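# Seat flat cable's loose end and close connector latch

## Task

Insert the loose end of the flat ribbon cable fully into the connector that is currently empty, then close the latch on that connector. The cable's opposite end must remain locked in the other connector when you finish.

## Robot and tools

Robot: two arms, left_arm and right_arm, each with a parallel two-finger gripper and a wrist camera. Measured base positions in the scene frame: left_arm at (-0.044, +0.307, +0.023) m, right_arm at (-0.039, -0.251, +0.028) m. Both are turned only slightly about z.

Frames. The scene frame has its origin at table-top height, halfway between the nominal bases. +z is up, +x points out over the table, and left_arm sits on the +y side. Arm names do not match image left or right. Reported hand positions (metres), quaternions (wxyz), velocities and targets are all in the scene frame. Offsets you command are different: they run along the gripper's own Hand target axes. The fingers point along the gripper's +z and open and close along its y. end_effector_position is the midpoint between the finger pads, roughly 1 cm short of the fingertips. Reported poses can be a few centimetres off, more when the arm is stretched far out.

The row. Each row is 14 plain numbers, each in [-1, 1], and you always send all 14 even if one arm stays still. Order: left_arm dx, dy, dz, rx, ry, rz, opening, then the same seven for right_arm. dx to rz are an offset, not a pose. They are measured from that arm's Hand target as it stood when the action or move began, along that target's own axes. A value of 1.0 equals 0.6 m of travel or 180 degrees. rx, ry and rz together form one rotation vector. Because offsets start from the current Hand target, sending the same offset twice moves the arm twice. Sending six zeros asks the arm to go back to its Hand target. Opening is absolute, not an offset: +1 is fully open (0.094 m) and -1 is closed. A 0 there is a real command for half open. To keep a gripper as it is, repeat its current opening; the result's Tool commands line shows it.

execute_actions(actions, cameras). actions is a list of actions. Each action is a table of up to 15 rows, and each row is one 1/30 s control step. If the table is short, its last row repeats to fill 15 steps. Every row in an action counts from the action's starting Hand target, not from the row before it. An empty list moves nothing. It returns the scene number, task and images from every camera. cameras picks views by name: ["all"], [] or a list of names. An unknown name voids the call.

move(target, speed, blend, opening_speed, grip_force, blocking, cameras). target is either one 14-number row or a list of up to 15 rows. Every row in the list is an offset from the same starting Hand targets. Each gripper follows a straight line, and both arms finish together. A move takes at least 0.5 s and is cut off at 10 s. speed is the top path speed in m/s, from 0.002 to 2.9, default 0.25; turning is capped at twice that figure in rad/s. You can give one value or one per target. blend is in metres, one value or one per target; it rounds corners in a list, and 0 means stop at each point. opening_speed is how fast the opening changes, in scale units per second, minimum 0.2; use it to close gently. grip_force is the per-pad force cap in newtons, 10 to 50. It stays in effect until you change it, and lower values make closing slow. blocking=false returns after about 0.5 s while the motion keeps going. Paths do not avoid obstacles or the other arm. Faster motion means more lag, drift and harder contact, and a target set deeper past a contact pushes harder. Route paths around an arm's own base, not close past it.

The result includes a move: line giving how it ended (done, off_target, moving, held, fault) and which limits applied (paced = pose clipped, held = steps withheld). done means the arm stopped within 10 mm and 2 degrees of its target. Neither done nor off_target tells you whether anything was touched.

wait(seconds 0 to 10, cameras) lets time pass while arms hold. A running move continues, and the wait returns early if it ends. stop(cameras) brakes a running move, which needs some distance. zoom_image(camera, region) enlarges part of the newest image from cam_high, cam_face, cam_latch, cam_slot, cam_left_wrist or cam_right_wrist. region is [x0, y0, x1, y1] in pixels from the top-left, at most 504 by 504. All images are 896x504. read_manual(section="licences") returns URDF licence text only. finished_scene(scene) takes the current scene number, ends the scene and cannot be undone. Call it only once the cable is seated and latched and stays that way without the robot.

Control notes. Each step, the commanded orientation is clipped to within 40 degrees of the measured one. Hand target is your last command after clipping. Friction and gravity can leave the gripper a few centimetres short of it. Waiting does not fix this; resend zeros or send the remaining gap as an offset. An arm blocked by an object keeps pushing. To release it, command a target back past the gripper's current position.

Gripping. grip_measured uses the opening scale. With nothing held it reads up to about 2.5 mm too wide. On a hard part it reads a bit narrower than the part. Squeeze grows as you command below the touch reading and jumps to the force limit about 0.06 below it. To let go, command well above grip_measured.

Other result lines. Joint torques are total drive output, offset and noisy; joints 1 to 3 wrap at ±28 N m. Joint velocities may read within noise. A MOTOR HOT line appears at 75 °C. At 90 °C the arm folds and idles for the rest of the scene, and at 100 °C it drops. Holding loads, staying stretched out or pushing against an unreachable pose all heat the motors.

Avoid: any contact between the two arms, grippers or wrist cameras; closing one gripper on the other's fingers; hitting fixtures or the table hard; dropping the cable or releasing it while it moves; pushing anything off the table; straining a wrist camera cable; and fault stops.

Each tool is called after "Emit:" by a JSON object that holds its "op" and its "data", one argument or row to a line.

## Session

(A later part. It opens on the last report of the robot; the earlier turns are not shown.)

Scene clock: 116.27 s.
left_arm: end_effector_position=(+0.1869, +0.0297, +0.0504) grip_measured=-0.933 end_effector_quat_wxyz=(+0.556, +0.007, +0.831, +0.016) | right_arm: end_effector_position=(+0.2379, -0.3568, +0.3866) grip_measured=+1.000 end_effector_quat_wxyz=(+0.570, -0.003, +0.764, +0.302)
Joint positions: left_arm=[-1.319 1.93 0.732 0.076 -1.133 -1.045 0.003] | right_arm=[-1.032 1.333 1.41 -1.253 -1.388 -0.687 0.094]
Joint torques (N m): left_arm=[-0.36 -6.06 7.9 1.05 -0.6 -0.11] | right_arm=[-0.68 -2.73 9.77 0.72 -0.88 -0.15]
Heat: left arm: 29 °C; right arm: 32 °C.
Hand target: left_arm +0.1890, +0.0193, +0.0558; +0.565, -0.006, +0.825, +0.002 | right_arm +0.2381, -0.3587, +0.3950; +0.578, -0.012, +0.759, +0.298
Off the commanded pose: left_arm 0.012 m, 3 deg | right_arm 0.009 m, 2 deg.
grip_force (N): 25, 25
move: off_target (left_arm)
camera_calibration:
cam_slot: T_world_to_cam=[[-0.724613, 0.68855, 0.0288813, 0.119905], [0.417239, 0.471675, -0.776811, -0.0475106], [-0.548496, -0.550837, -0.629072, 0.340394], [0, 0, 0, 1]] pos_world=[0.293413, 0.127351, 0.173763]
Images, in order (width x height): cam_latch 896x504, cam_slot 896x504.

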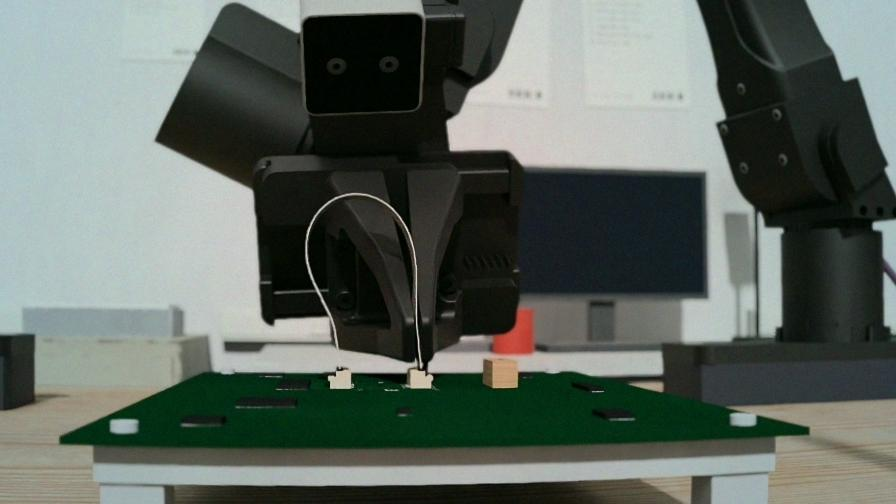

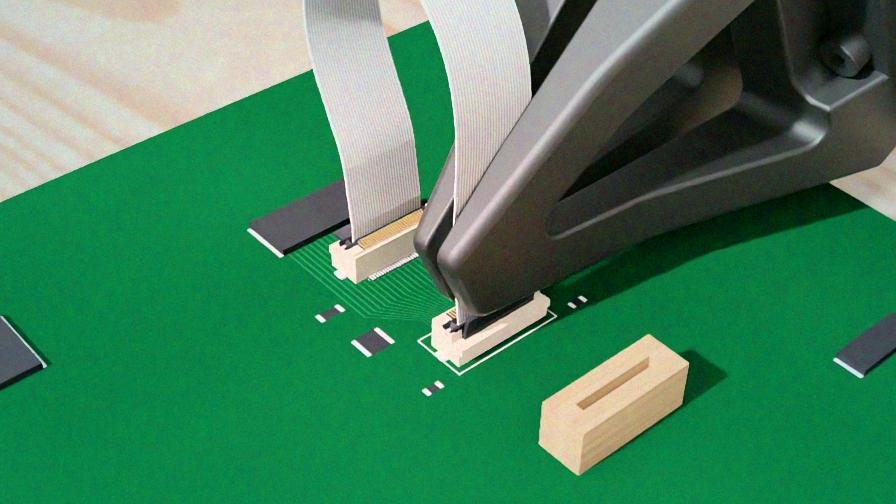

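Emit:
{"op": "move", "data": {
  "target": [0.00614,0.0007,0.00053,0.00095,0.00388,0.00333,-0.93,0,0,0,0,0,0,1],
  "speed": 0.01,
  "cameras": ["cam_latch","cam_slot"]
}}

Emit:
{"op": "zoom_image", "data": {
  "camera": "cam_slot",
  "region": [435, 250, 555, 350]
}}

Emit:
{"op": "zoom_image", "data": {
  "camera": "cam_latch",
  "region": [395, 315, 445, 385]
}}

Scene clock: 117.97 s.
left_arm: end_effector_position=(+0.1869, +0.0297, +0.0504) grip_measured=-0.933 end_effector_quat_wxyz=(+0.556, +0.007, +0.831, +0.016) | right_arm: end_effector_position=(+0.2379, -0.3568, +0.3866) grip_measured=+1.000 end_effector_quat_wxyz=(+0.570, -0.003, +0.764, +0.302)
Joint positions: left_arm=[-1.319 1.93 0.732 0.076 -1.133 -1.045 0.003] | right_arm=[-1.032 1.333 1.41 -1.253 -1.388 -0.687 0.094]
Joint torques (N m): left_arm=[-0.35 -5.76 7.65 1 -0.5 -0.09] | right_arm=[-0.68 -2.66 9.74 0.72 -0.88 -0.17]
Heat: left arm: 29 °C; right arm: 32 °C.
Hand target: left_arm +0.1880, +0.0197, +0.0522; +0.559, -0.001, +0.829, +0.003 | right_arm +0.2381, -0.3587, +0.3950; +0.578, -0.012, +0.759, +0.298
Off the commanded pose: left_arm 0.010 m, 2 deg | right_arm 0.009 m, 2 deg.
grip_force (N): 25, 25
move: done
camera_calibration:
cam_slot: T_world_to_cam=[[-0.724613, 0.68855, 0.0288813, 0.119905], [0.417239, 0.471675, -0.776811, -0.0475106], [-0.548496, -0.550837, -0.629072, 0.340394], [0, 0, 0, 1]] pos_world=[0.293413, 0.127351, 0.173763]
Images, in order (width x height): cam_latch 896x504, cam_slot 896x504.

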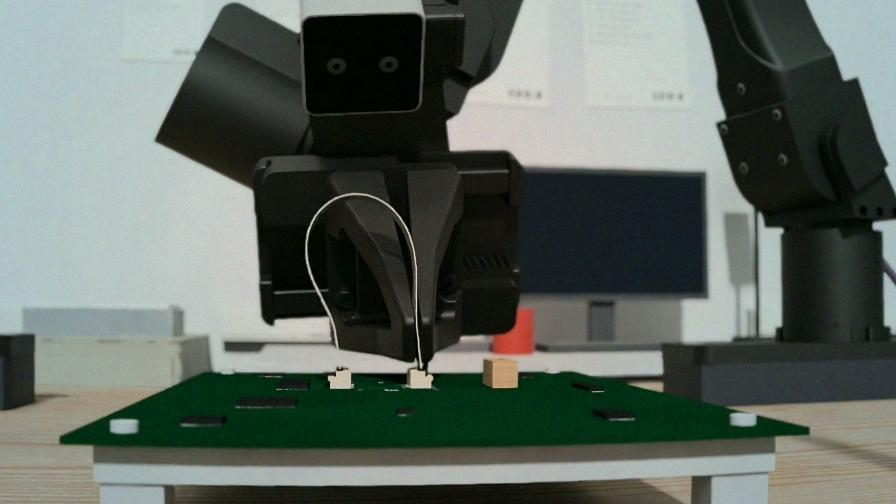

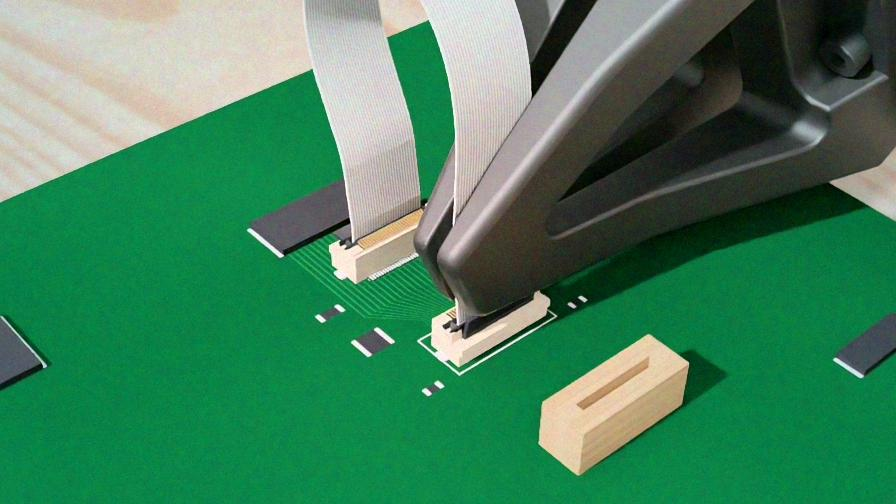

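Scaled by 4.200 from the camera's 896x504 image, which has a finer 1280x720 frame.

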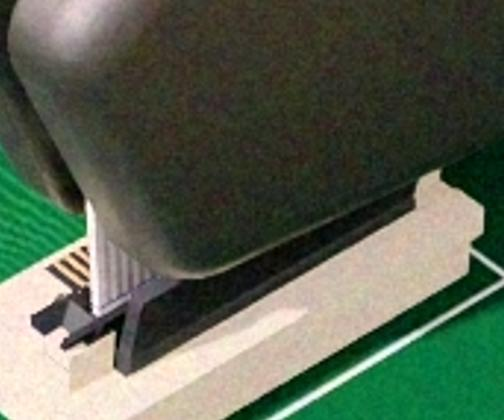

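Scaled by 7.200 from the camera's 896x504 image, which has a finer 1280x720 frame.

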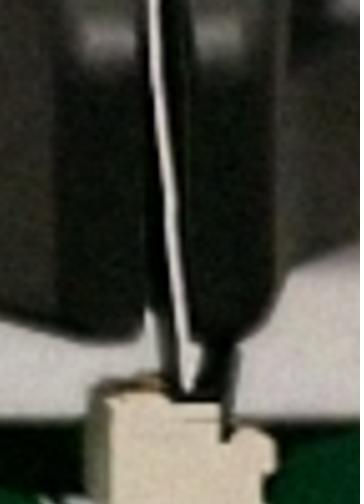

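Emit:
{"op": "move", "data": {
  "target": [0.00614,0.0007,0.00053,0.00095,0.00388,0.00333,-0.93,0,0,0,0,0,0,1],
  "speed": 0.01,
  "cameras": ["cam_latch","cam_slot"]
}}

Emit:
{"op": "zoom_image", "data": {
  "camera": "cam_latch",
  "region": [395, 315, 445, 385]
}}

Scene clock: 120.60 s.
left_arm: end_effector_position=(+0.1870, +0.0299, +0.0500) grip_measured=-0.933 end_effector_quat_wxyz=(+0.556, +0.007, +0.831, +0.016) | right_arm: end_effector_position=(+0.2379, -0.3568, +0.3866) grip_measured=+1.000 end_effector_quat_wxyz=(+0.570, -0.003, +0.764, +0.302)
Joint positions: left_arm=[-1.319 1.932 0.732 0.077 -1.134 -1.045 0.003] | right_arm=[-1.032 1.333 1.41 -1.253 -1.388 -0.687 0.094]
Joint torques (N m): left_arm=[-0.38 -5.67 7.34 0.96 -0.36 -0.06] | right_arm=[-0.7 -2.7 9.77 0.71 -0.88 -0.16]
Heat: left arm: 29 °C; right arm: 32 °C.
Hand target: left_arm +0.1869, +0.0201, +0.0486; +0.554, +0.004, +0.832, +0.005 | right_arm +0.2381, -0.3587, +0.3950; +0.578, -0.012, +0.759, +0.298
Off the commanded pose: left_arm 0.010 m, 1 deg | right_arm 0.009 m, 2 deg.
grip_force (N): 25, 25
move: done
camera_calibration:
cam_slot: T_world_to_cam=[[-0.724613, 0.68855, 0.0288813, 0.119905], [0.417239, 0.471675, -0.776811, -0.0475106], [-0.548496, -0.550837, -0.629072, 0.340394], [0, 0, 0, 1]] pos_world=[0.293413, 0.127351, 0.173763]
Images, in order (width x height): cam_latch 896x504, cam_slot 896x504.

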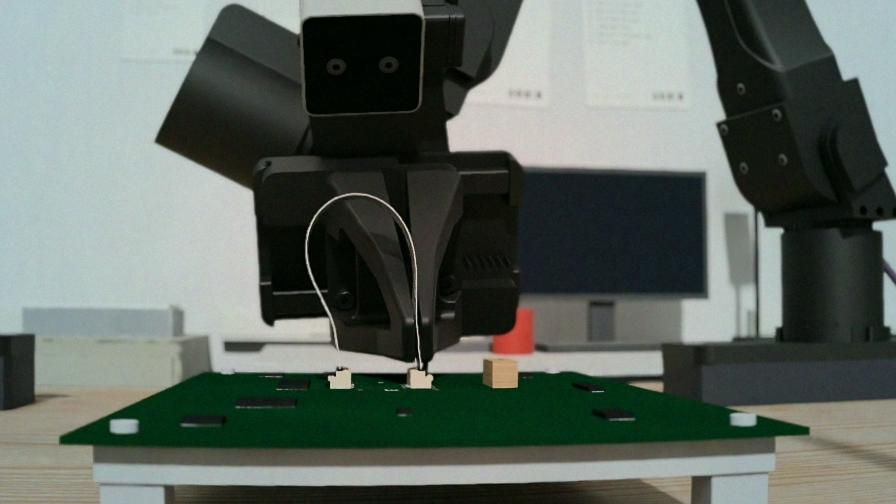

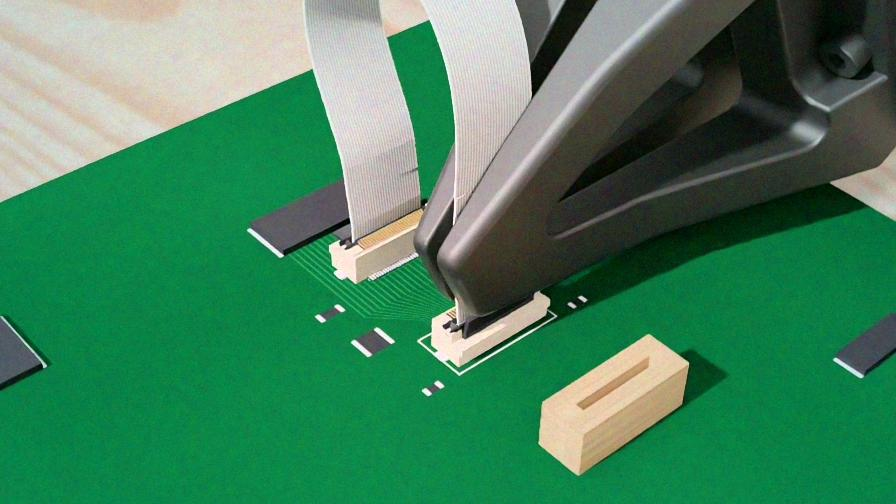

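Scaled by 7.200 from the camera's 896x504 image, which has a finer 1280x720 frame.

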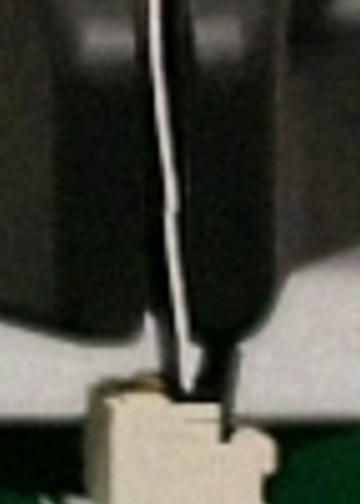

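Emit:
{"op": "zoom_image", "data": {
  "camera": "cam_slot",
  "region": [440, 285, 510, 345]
}}

Emit:
{"op": "zoom_image", "data": {
  "camera": "cam_latch",
  "region": [410, 350, 440, 385]
}}

Scaled by 7.200 from the camera's 896x504 image, which has a finer 1280x720 frame.

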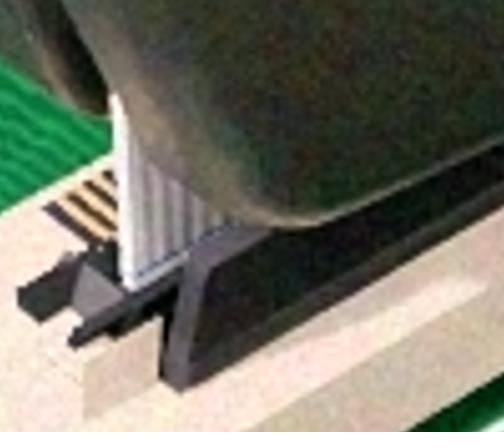

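Scaled by 14.400 from the camera's 896x504 image, which has a finer 1280x720 frame.

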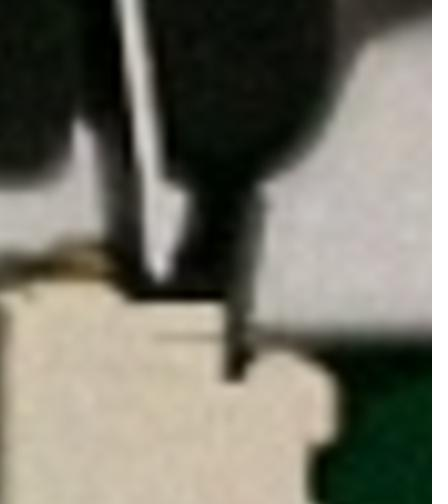

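Emit:
{"op": "move", "data": {
  "target": [0.00614,0.0007,0.00053,0.00095,0.00388,0.00333,-0.93,0,0,0,0,0,0,1],
  "speed": 0.01,
  "cameras": ["cam_latch","cam_slot"]
}}

Emit:
{"op": "zoom_image", "data": {
  "camera": "cam_latch",
  "region": [410, 350, 440, 385]
}}

Emit:
{"op": "zoom_image", "data": {
  "camera": "cam_slot",
  "region": [440, 285, 510, 345]
}}

Scene clock: 125.27 s.
left_arm: end_effector_position=(+0.1870, +0.0299, +0.0500) grip_measured=-0.933 end_effector_quat_wxyz=(+0.556, +0.007, +0.831, +0.016) | right_arm: end_effector_position=(+0.2379, -0.3568, +0.3866) grip_measured=+1.000 end_effector_quat_wxyz=(+0.570, -0.003, +0.764, +0.302)
Joint positions: left_arm=[-1.319 1.932 0.732 0.077 -1.134 -1.045 0.003] | right_arm=[-1.032 1.333 1.41 -1.253 -1.388 -0.687 0.094]
Joint torques (N m): left_arm=[-0.42 -5.35 7.01 0.94 -0.26 -0.04] | right_arm=[-0.7 -2.66 9.74 0.72 -0.87 -0.17]
Heat: left arm: 29 °C; right arm: 32 °C.
Hand target: left_arm +0.1857, +0.0206, +0.0451; +0.549, +0.009, +0.836, +0.007 | right_arm +0.2381, -0.3587, +0.3950; +0.578, -0.012, +0.759, +0.298
Off the commanded pose: left_arm 0.011 m, 1 deg | right_arm 0.009 m, 2 deg.
grip_force (N): 25, 25
move: off_target (left_arm)
camera_calibration:
cam_slot: T_world_to_cam=[[-0.724613, 0.68855, 0.0288813, 0.119905], [0.417239, 0.471675, -0.776811, -0.0475106], [-0.548496, -0.550837, -0.629072, 0.340394], [0, 0, 0, 1]] pos_world=[0.293413, 0.127351, 0.173763]
Images, in order (width x height): cam_latch 896x504, cam_slot 896x504.

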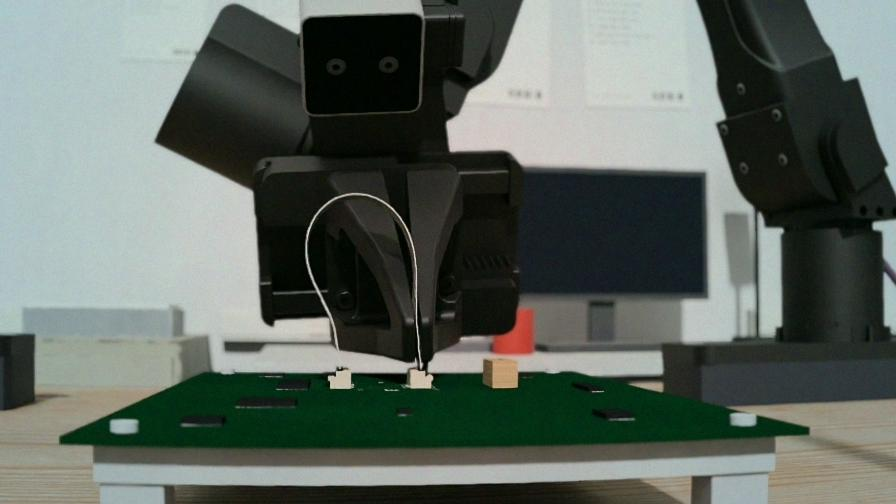

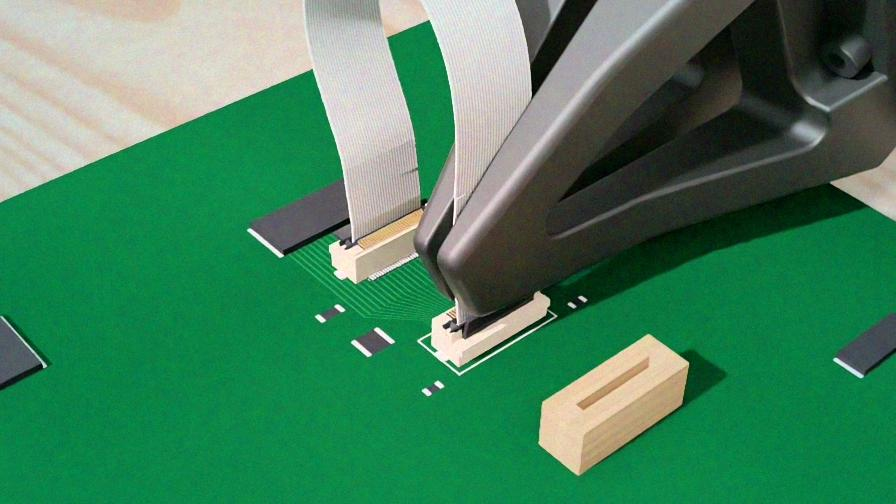

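Scaled by 14.400 from the camera's 896x504 image, which has a finer 1280x720 frame.

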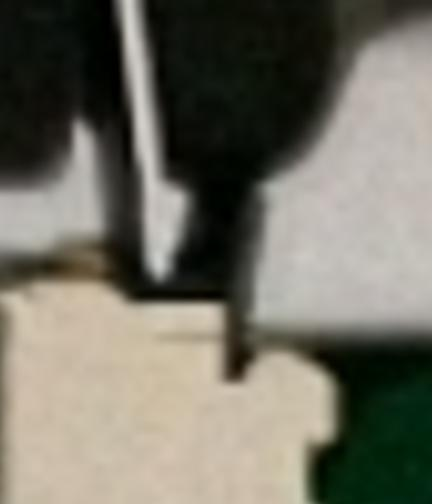

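Scaled by 7.200 from the camera's 896x504 image, which has a finer 1280x720 frame.

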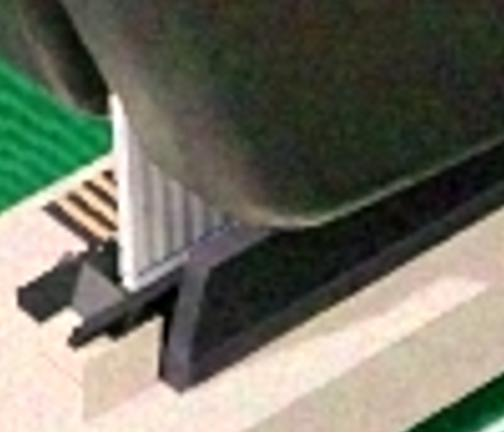

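Emit:
{"op": "move", "data": {
  "target": [0,0,0,0,0,0,-0.88,0,0,0,0,0,0,1],
  "speed": 0.01,
  "opening_speed": 0.2,
  "cameras": ["cam_latch","cam_slot"]
}}

Emit:
{"op": "zoom_image", "data": {
  "camera": "cam_latch",
  "region": [410, 350, 440, 385]
}}

Emit:
{"op": "zoom_image", "data": {
  "camera": "cam_slot",
  "region": [440, 285, 510, 345]
}}

Scene clock: 126.67 s.
left_arm: end_effector_position=(+0.1870, +0.0294, +0.0497) grip_measured=-0.883 end_effector_quat_wxyz=(+0.556, +0.007, +0.831, +0.015) | right_arm: end_effector_position=(+0.2379, -0.3568, +0.3866) grip_measured=+1.000 end_effector_quat_wxyz=(+0.570, -0.003, +0.764, +0.302)
Joint positions: left_arm=[-1.319 1.934 0.732 0.081 -1.134 -1.045 0.006] | right_arm=[-1.032 1.333 1.41 -1.253 -1.388 -0.687 0.094]
Joint torques (N m): left_arm=[-0.42 -5.49 7.04 0.9 -0.25 -0.05] | right_arm=[-0.68 -2.71 9.74 0.73 -0.89 -0.16]
Heat: left arm: 29 °C; right arm: 32 °C.
Hand target: left_arm +0.1857, +0.0206, +0.0452; +0.549, +0.009, +0.836, +0.007 | right_arm +0.2381, -0.3587, +0.3950; +0.578, -0.012, +0.759, +0.298
Off the commanded pose: left_arm 0.010 m, 1 deg | right_arm 0.009 m, 2 deg.
grip_force (N): 25, 25
move: done
camera_calibration:
cam_slot: T_world_to_cam=[[-0.724613, 0.68855, 0.0288813, 0.119905], [0.417239, 0.471675, -0.776811, -0.0475106], [-0.548496, -0.550837, -0.629072, 0.340394], [0, 0, 0, 1]] pos_world=[0.293413, 0.127351, 0.173763]
Images, in order (width x height): cam_latch 896x504, cam_slot 896x504.

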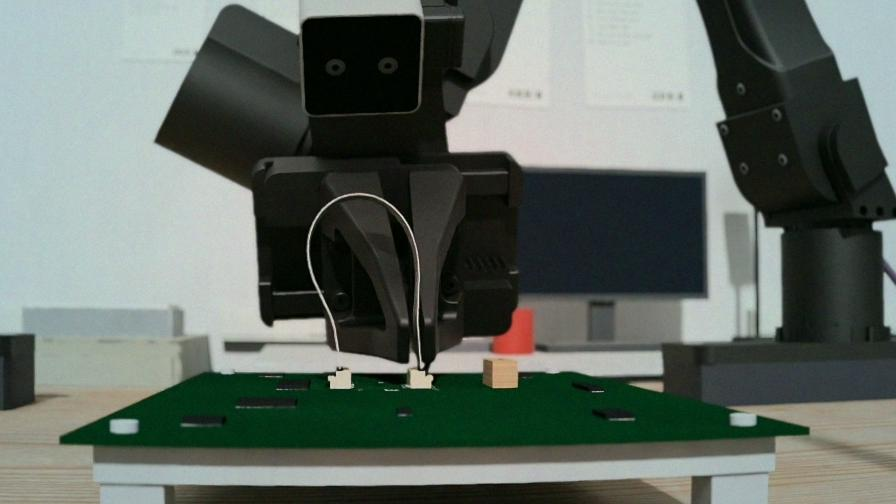

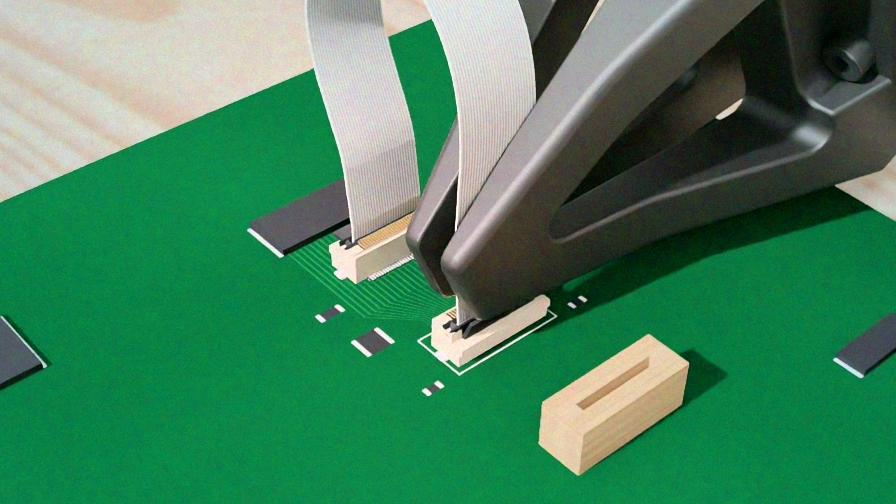

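Scaled by 14.400 from the camera's 896x504 image, which has a finer 1280x720 frame.

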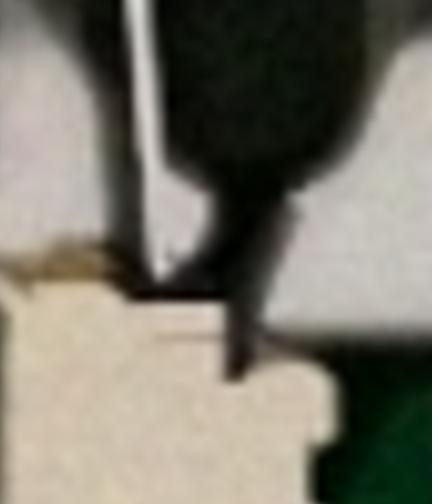

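Scaled by 7.200 from the camera's 896x504 image, which has a finer 1280x720 frame.

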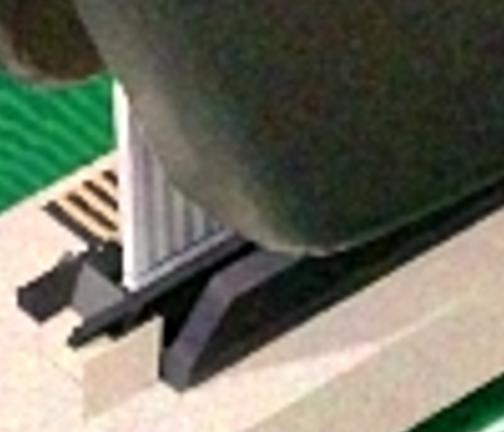

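Emit:
{"op": "move", "data": {
  "target": [0,0,0,0,0,0,-0.84,0,0,0,0,0,0,1],
  "speed": 0.01,
  "opening_speed": 0.2,
  "cameras": ["cam_latch","cam_slot"]
}}

Emit:
{"op": "zoom_image", "data": {
  "camera": "cam_latch",
  "region": [400, 350, 440, 385]
}}

Emit:
{"op": "zoom_image", "data": {
  "camera": "cam_slot",
  "region": [440, 285, 510, 345]
}}

Scene clock: 128.27 s.
left_arm: end_effector_position=(+0.1869, +0.0293, +0.0494) grip_measured=-0.843 end_effector_quat_wxyz=(+0.555, +0.007, +0.831, +0.015) | right_arm: end_effector_position=(+0.2379, -0.3568, +0.3866) grip_measured=+1.000 end_effector_quat_wxyz=(+0.570, -0.003, +0.764, +0.302)
Joint positions: left_arm=[-1.319 1.934 0.732 0.081 -1.132 -1.045 0.007] | right_arm=[-1.032 1.333 1.41 -1.253 -1.388 -0.687 0.094]
Joint torques (N m): left_arm=[-0.39 -5.52 7.08 0.91 -0.27 -0.01] | right_arm=[-0.66 -2.73 9.74 0.71 -0.88 -0.15]
Heat: left arm: 29 °C; right arm: 32 °C.
Hand target: left_arm +0.1858, +0.0206, +0.0452; +0.549, +0.009, +0.836, +0.007 | right_arm +0.2381, -0.3587, +0.3950; +0.578, -0.012, +0.759, +0.298
Off the commanded pose: left_arm 0.010 m, 1 deg | right_arm 0.009 m, 2 deg.
grip_force (N): 25, 25
move: done
camera_calibration:
cam_slot: T_world_to_cam=[[-0.724613, 0.68855, 0.0288813, 0.119905], [0.417239, 0.471675, -0.776811, -0.0475106], [-0.548496, -0.550837, -0.629072, 0.340394], [0, 0, 0, 1]] pos_world=[0.293413, 0.127351, 0.173763]
Images, in order (width x height): cam_latch 896x504, cam_slot 896x504.

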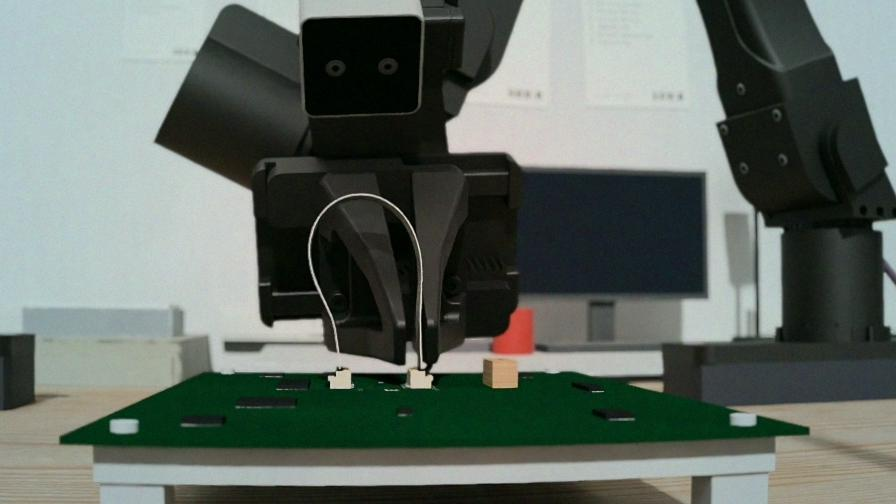

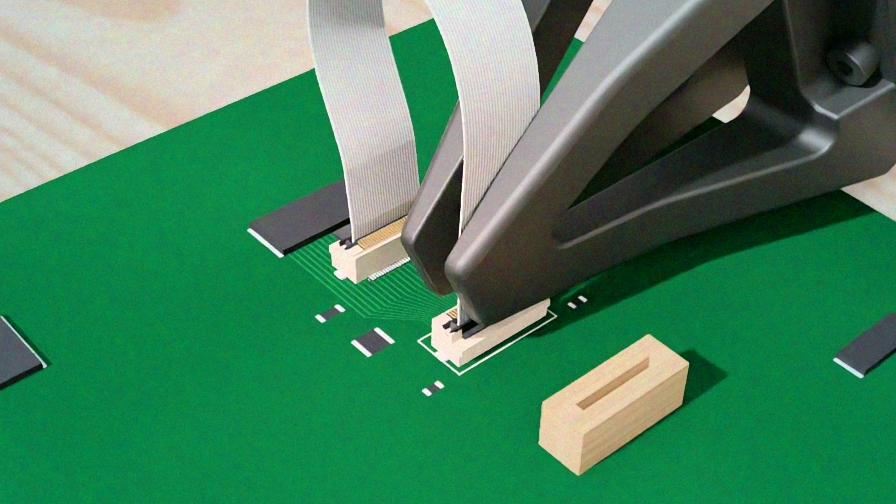

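Scaled by 12.600 from the camera's 896x504 image, which has a finer 1280x720 frame.

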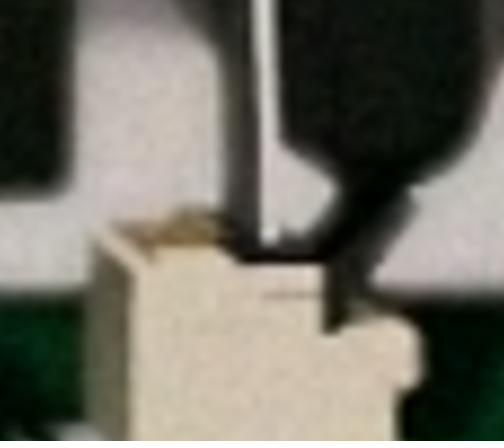

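Scaled by 7.200 from the camera's 896x504 image, which has a finer 1280x720 frame.

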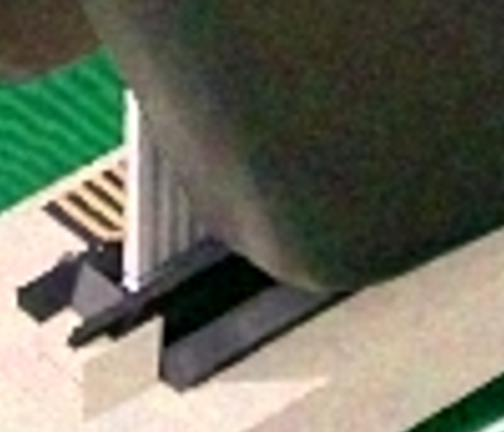

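Emit:
{"op": "move", "data": {
  "target": [0.00614,0.0007,0.00053,0.00095,0.00388,0.00333,-0.84,0,0,0,0,0,0,1],
  "speed": 0.01,
  "cameras": ["cam_latch","cam_slot"]
}}

Emit:
{"op": "zoom_image", "data": {
  "camera": "cam_latch",
  "region": [400, 350, 440, 385]
}}

Emit:
{"op": "zoom_image", "data": {
  "camera": "cam_slot",
  "region": [440, 285, 510, 345]
}}

Scene clock: 130.47 s.
left_arm: end_effector_position=(+0.1868, +0.0294, +0.0489) grip_measured=-0.842 end_effector_quat_wxyz=(+0.555, +0.008, +0.832, +0.015) | right_arm: end_effector_position=(+0.2379, -0.3568, +0.3866) grip_measured=+1.000 end_effector_quat_wxyz=(+0.570, -0.003, +0.764, +0.302)
Joint positions: left_arm=[-1.319 1.935 0.732 0.081 -1.131 -1.045 0.007] | right_arm=[-1.032 1.333 1.41 -1.253 -1.388 -0.687 0.094]
Joint torques (N m): left_arm=[-0.47 -5.5 6.71 0.88 -0.17 0] | right_arm=[-0.69 -2.7 9.77 0.73 -0.88 -0.15]
Heat: left arm: 29 °C; right arm: 32 °C.
Hand target: left_arm +0.1846, +0.0211, +0.0416; +0.544, +0.015, +0.839, +0.008 | right_arm +0.2381, -0.3587, +0.3950; +0.578, -0.012, +0.759, +0.298
Off the commanded pose: left_arm 0.011 m, 2 deg | right_arm 0.009 m, 2 deg.
grip_force (N): 25, 25
move: off_target (left_arm)
camera_calibration:
cam_slot: T_world_to_cam=[[-0.724613, 0.68855, 0.0288813, 0.119905], [0.417239, 0.471675, -0.776811, -0.0475106], [-0.548496, -0.550837, -0.629072, 0.340394], [0, 0, 0, 1]] pos_world=[0.293413, 0.127351, 0.173763]
Images, in order (width x height): cam_latch 896x504, cam_slot 896x504.

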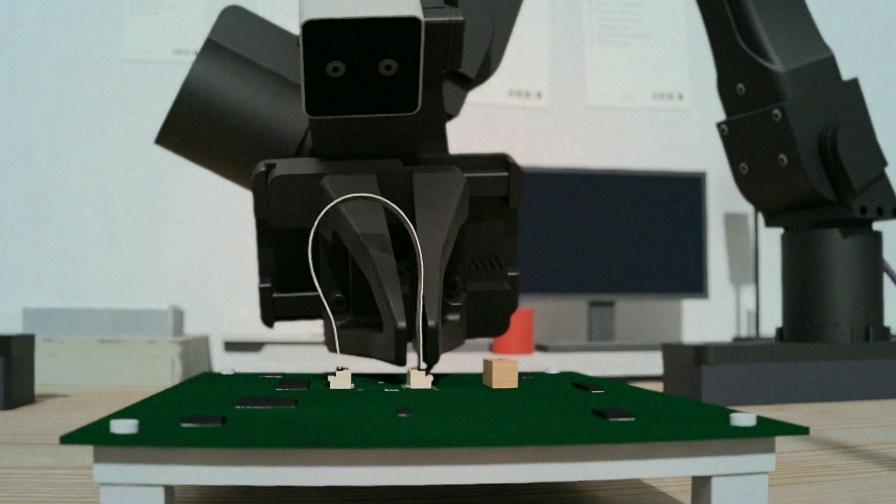

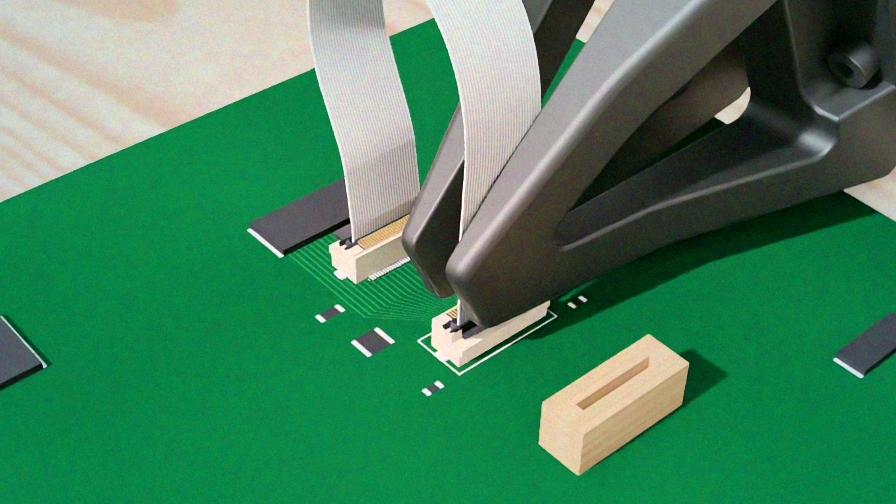

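Scaled by 12.600 from the camera's 896x504 image, which has a finer 1280x720 frame.

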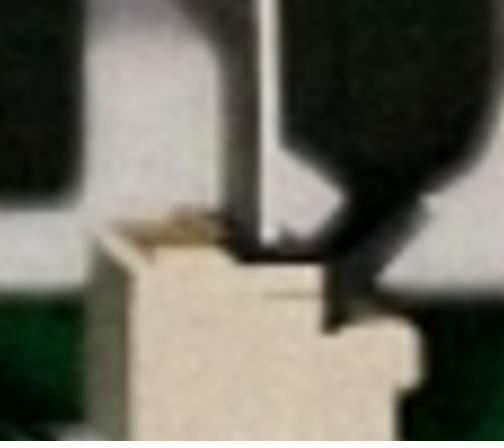

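Scaled by 7.200 from the camera's 896x504 image, which has a finer 1280x720 frame.

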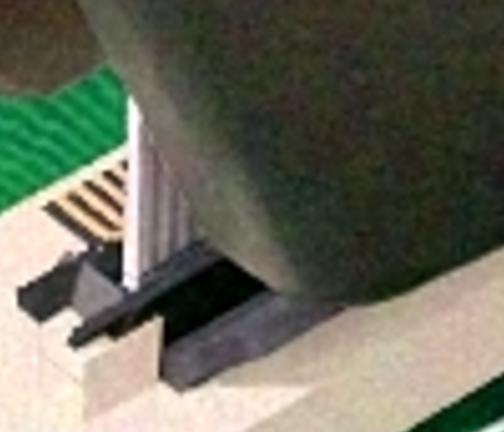

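Emit:
{"op": "move", "data": {
  "target": [0.00614,0.0007,0.00053,0.00095,0.00388,0.00333,-0.82,0,0,0,0,0,0,1],
  "speed": 0.01,
  "opening_speed": 0.2,
  "cameras": ["cam_latch","cam_slot"]
}}

Emit:
{"op": "zoom_image", "data": {
  "camera": "cam_latch",
  "region": [400, 350, 440, 385]
}}

Emit:
{"op": "zoom_image", "data": {
  "camera": "cam_slot",
  "region": [440, 285, 510, 345]
}}

Scene clock: 132.43 s.
left_arm: end_effector_position=(+0.1867, +0.0291, +0.0486) grip_measured=-0.822 end_effector_quat_wxyz=(+0.554, +0.008, +0.832, +0.015) | right_arm: end_effector_position=(+0.2379, -0.3568, +0.3866) grip_measured=+1.000 end_effector_quat_wxyz=(+0.570, -0.003, +0.764, +0.302)
Joint positions: left_arm=[-1.319 1.935 0.732 0.081 -1.129 -1.045 0.008] | right_arm=[-1.032 1.333 1.41 -1.253 -1.388 -0.687 0.094]
Joint torques (N m): left_arm=[-0.47 -5.24 6.37 0.82 -0.06 0.01] | right_arm=[-0.69 -2.76 9.73 0.72 -0.87 -0.16]
Heat: left arm: 29 °C; right arm: 32 °C.
Hand target: left_arm +0.1834, +0.0216, +0.0381; +0.539, +0.020, +0.842, +0.010 | right_arm +0.2381, -0.3587, +0.3950; +0.578, -0.012, +0.759, +0.298
Off the commanded pose: left_arm 0.013 m, 3 deg | right_arm 0.009 m, 2 deg.
grip_force (N): 25, 25
move: off_target (left_arm)
camera_calibration:
cam_slot: T_world_to_cam=[[-0.724613, 0.68855, 0.0288813, 0.119905], [0.417239, 0.471675, -0.776811, -0.0475106], [-0.548496, -0.550837, -0.629072, 0.340394], [0, 0, 0, 1]] pos_world=[0.293413, 0.127351, 0.173763]
Images, in order (width x height): cam_latch 896x504, cam_slot 896x504.

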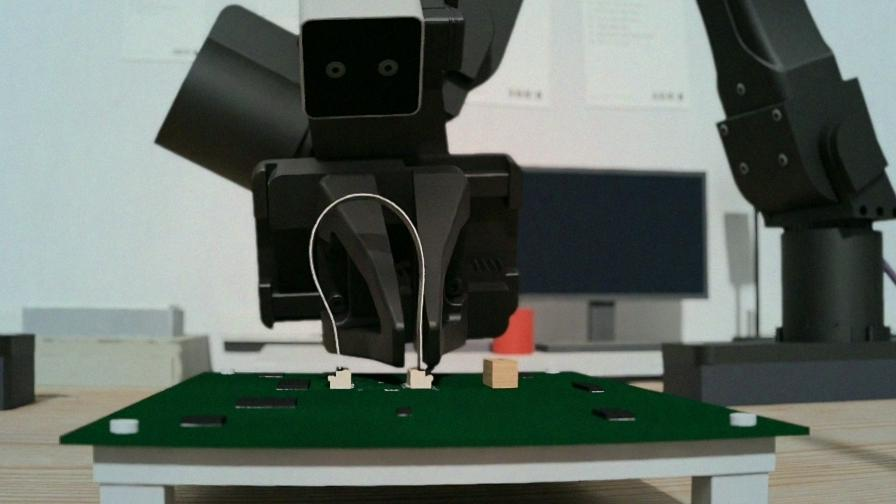

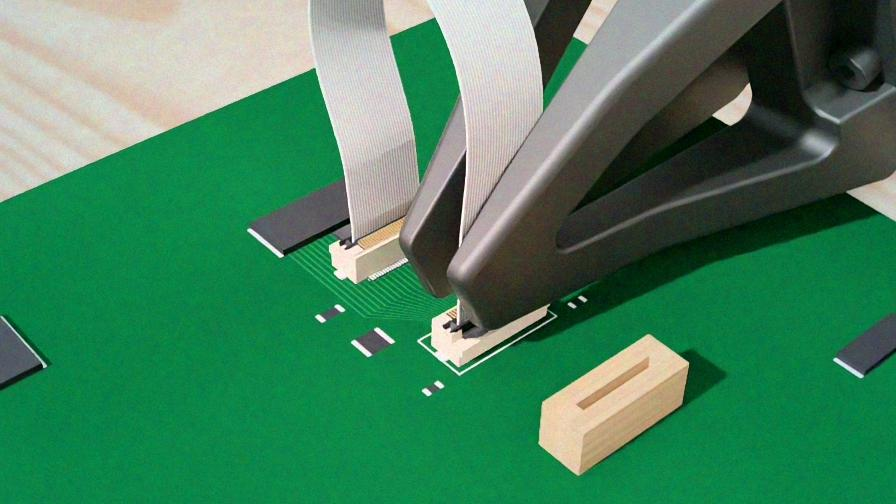

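Scaled by 12.600 from the camera's 896x504 image, which has a finer 1280x720 frame.

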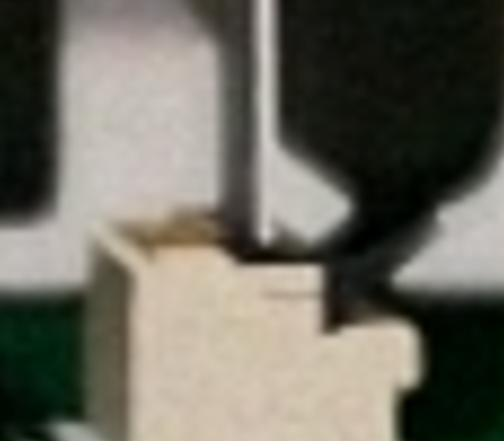

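Scaled by 7.200 from the camera's 896x504 image, which has a finer 1280x720 frame.

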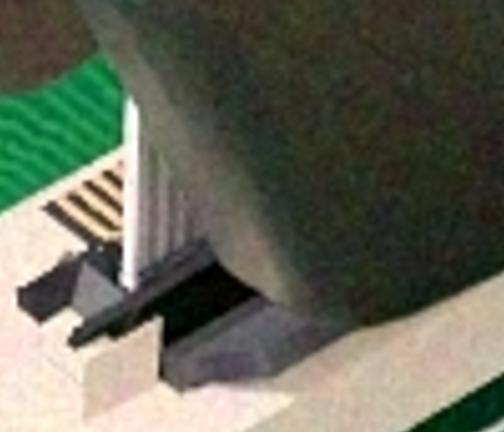

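Emit:
{"op": "move", "data": {
  "target": [0.00614,0.0007,0.00053,0.00095,0.00388,0.00333,-0.82,0,0,0,0,0,0,1],
  "speed": 0.01,
  "cameras": ["cam_latch","cam_slot"]
}}

Emit:
{"op": "zoom_image", "data": {
  "camera": "cam_latch",
  "region": [400, 350, 440, 385]
}}

Emit:
{"op": "zoom_image", "data": {
  "camera": "cam_slot",
  "region": [440, 285, 510, 345]
}}

Scene clock: 134.13 s.
left_arm: end_effector_position=(+0.1860, +0.0288, +0.0462) grip_measured=-0.822 end_effector_quat_wxyz=(+0.552, +0.012, +0.834, +0.016) | right_arm: end_effector_position=(+0.2379, -0.3568, +0.3866) grip_measured=+1.000 end_effector_quat_wxyz=(+0.570, -0.003, +0.764, +0.302)
Joint positions: left_arm=[-1.32 1.94 0.732 0.082 -1.123 -1.042 0.008] | right_arm=[-1.032 1.333 1.41 -1.253 -1.388 -0.687 0.094]
Joint torques (N m): left_arm=[-0.44 -5.39 6.02 0.81 0.01 0.01] | right_arm=[-0.69 -2.74 9.78 0.72 -0.88 -0.15]
Heat: left arm: 29 °C; right arm: 32 °C.
Hand target: left_arm +0.1822, +0.0223, +0.0347; +0.534, +0.025, +0.845, +0.012 | right_arm +0.2381, -0.3587, +0.3950; +0.578, -0.012, +0.759, +0.298
Off the commanded pose: left_arm 0.014 m, 3 deg | right_arm 0.009 m, 2 deg.
grip_force (N): 25, 25
move: off_target (left_arm)
camera_calibration:
cam_slot: T_world_to_cam=[[-0.724613, 0.68855, 0.0288813, 0.119905], [0.417239, 0.471675, -0.776811, -0.0475106], [-0.548496, -0.550837, -0.629072, 0.340394], [0, 0, 0, 1]] pos_world=[0.293413, 0.127351, 0.173763]
Images, in order (width x height): cam_latch 896x504, cam_slot 896x504.

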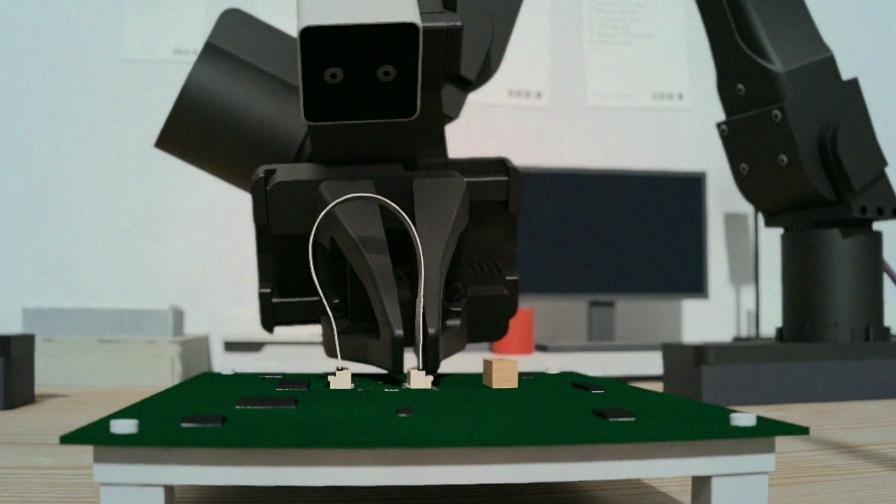

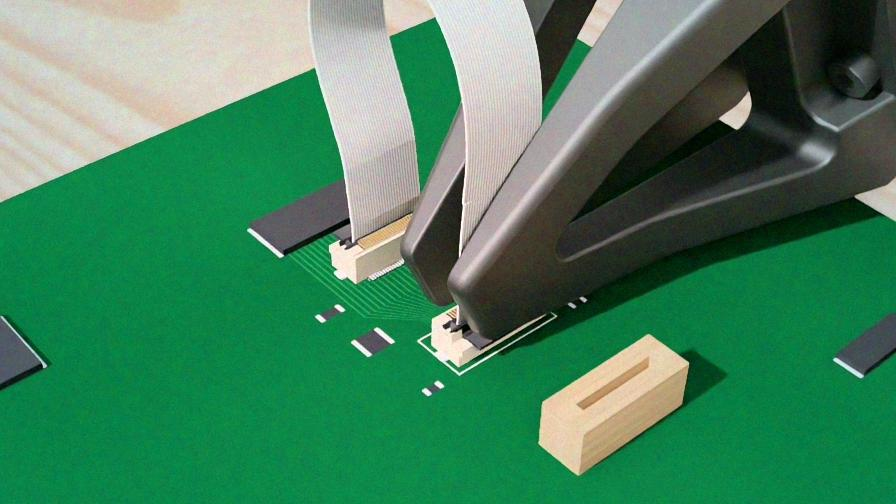

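Scaled by 12.600 from the camera's 896x504 image, which has a finer 1280x720 frame.

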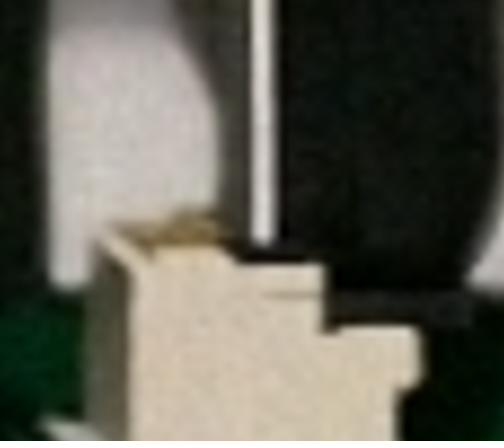

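Scaled by 7.200 from the camera's 896x504 image, which has a finer 1280x720 frame.

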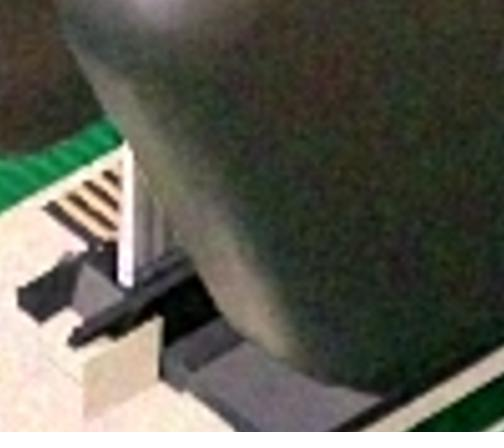

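Emit:
{"op": "move", "data": {
  "target": [-0.03195,-0.0041,-0.00358,-0.00443,-0.02187,-0.0183,-0.82,0,0,0,0,0,0,1],
  "speed": 0.03,
  "cameras": ["cam_latch","cam_slot"]
}}

Emit:
{"op": "zoom_image", "data": {
  "camera": "cam_latch",
  "region": [400, 350, 440, 385]
}}

Scene clock: 139.57 s.
left_arm: end_effector_position=(+0.1864, +0.0284, +0.0472) grip_measured=-0.822 end_effector_quat_wxyz=(+0.554, +0.010, +0.833, +0.015) | right_arm: end_effector_position=(+0.2379, -0.3568, +0.3866) grip_measured=+1.000 end_effector_quat_wxyz=(+0.570, -0.003, +0.764, +0.302)
Joint positions: left_arm=[-1.32 1.94 0.732 0.088 -1.127 -1.042 0.008] | right_arm=[-1.032 1.333 1.41 -1.253 -1.388 -0.687 0.094]
Joint torques (N m): left_arm=[-0.31 -6.26 7.58 1.03 -0.61 -0.1] | right_arm=[-0.69 -2.67 9.74 0.7 -0.87 -0.15]
Heat: left arm: 29 °C; right arm: 33 °C.
Hand target: left_arm +0.1884, +0.0188, +0.0528; +0.563, -0.003, +0.827, +0.002 | right_arm +0.2381, -0.3587, +0.3950; +0.578, -0.012, +0.759, +0.298
Off the commanded pose: left_arm 0.011 m, 2 deg | right_arm 0.009 m, 2 deg.
grip_force (N): 25, 25
move: off_target (left_arm)
camera_calibration:
cam_slot: T_world_to_cam=[[-0.724613, 0.68855, 0.0288813, 0.119905], [0.417239, 0.471675, -0.776811, -0.0475106], [-0.548496, -0.550837, -0.629072, 0.340394], [0, 0, 0, 1]] pos_world=[0.293413, 0.127351, 0.173763]
Images, in order (width x height): cam_latch 896x504, cam_slot 896x504.

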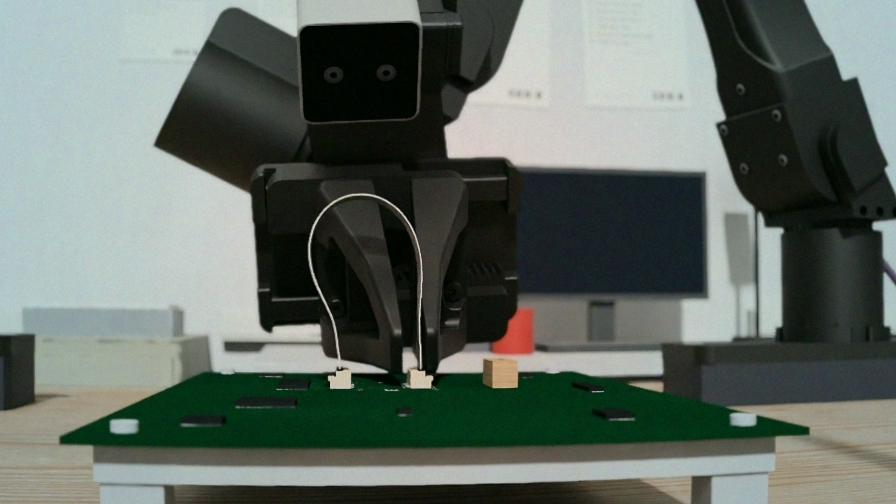

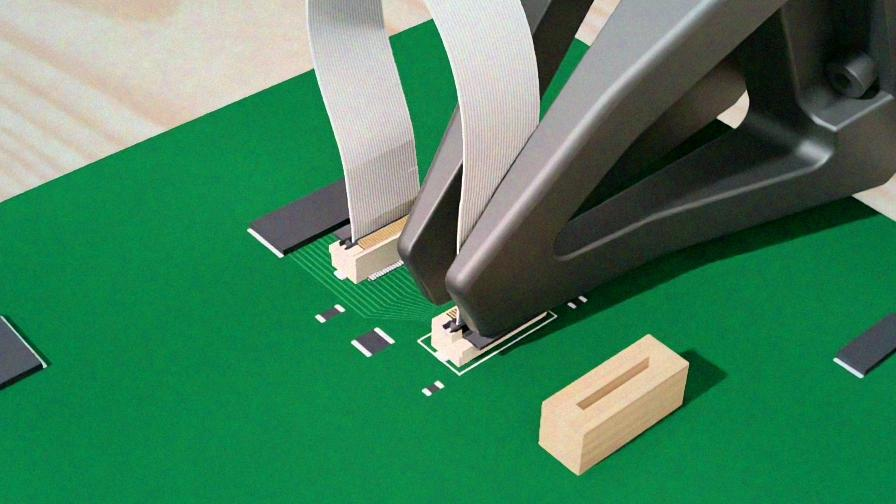

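Scaled by 12.600 from the camera's 896x504 image, which has a finer 1280x720 frame.

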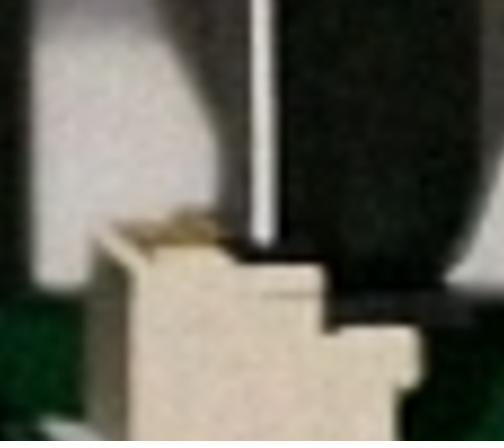

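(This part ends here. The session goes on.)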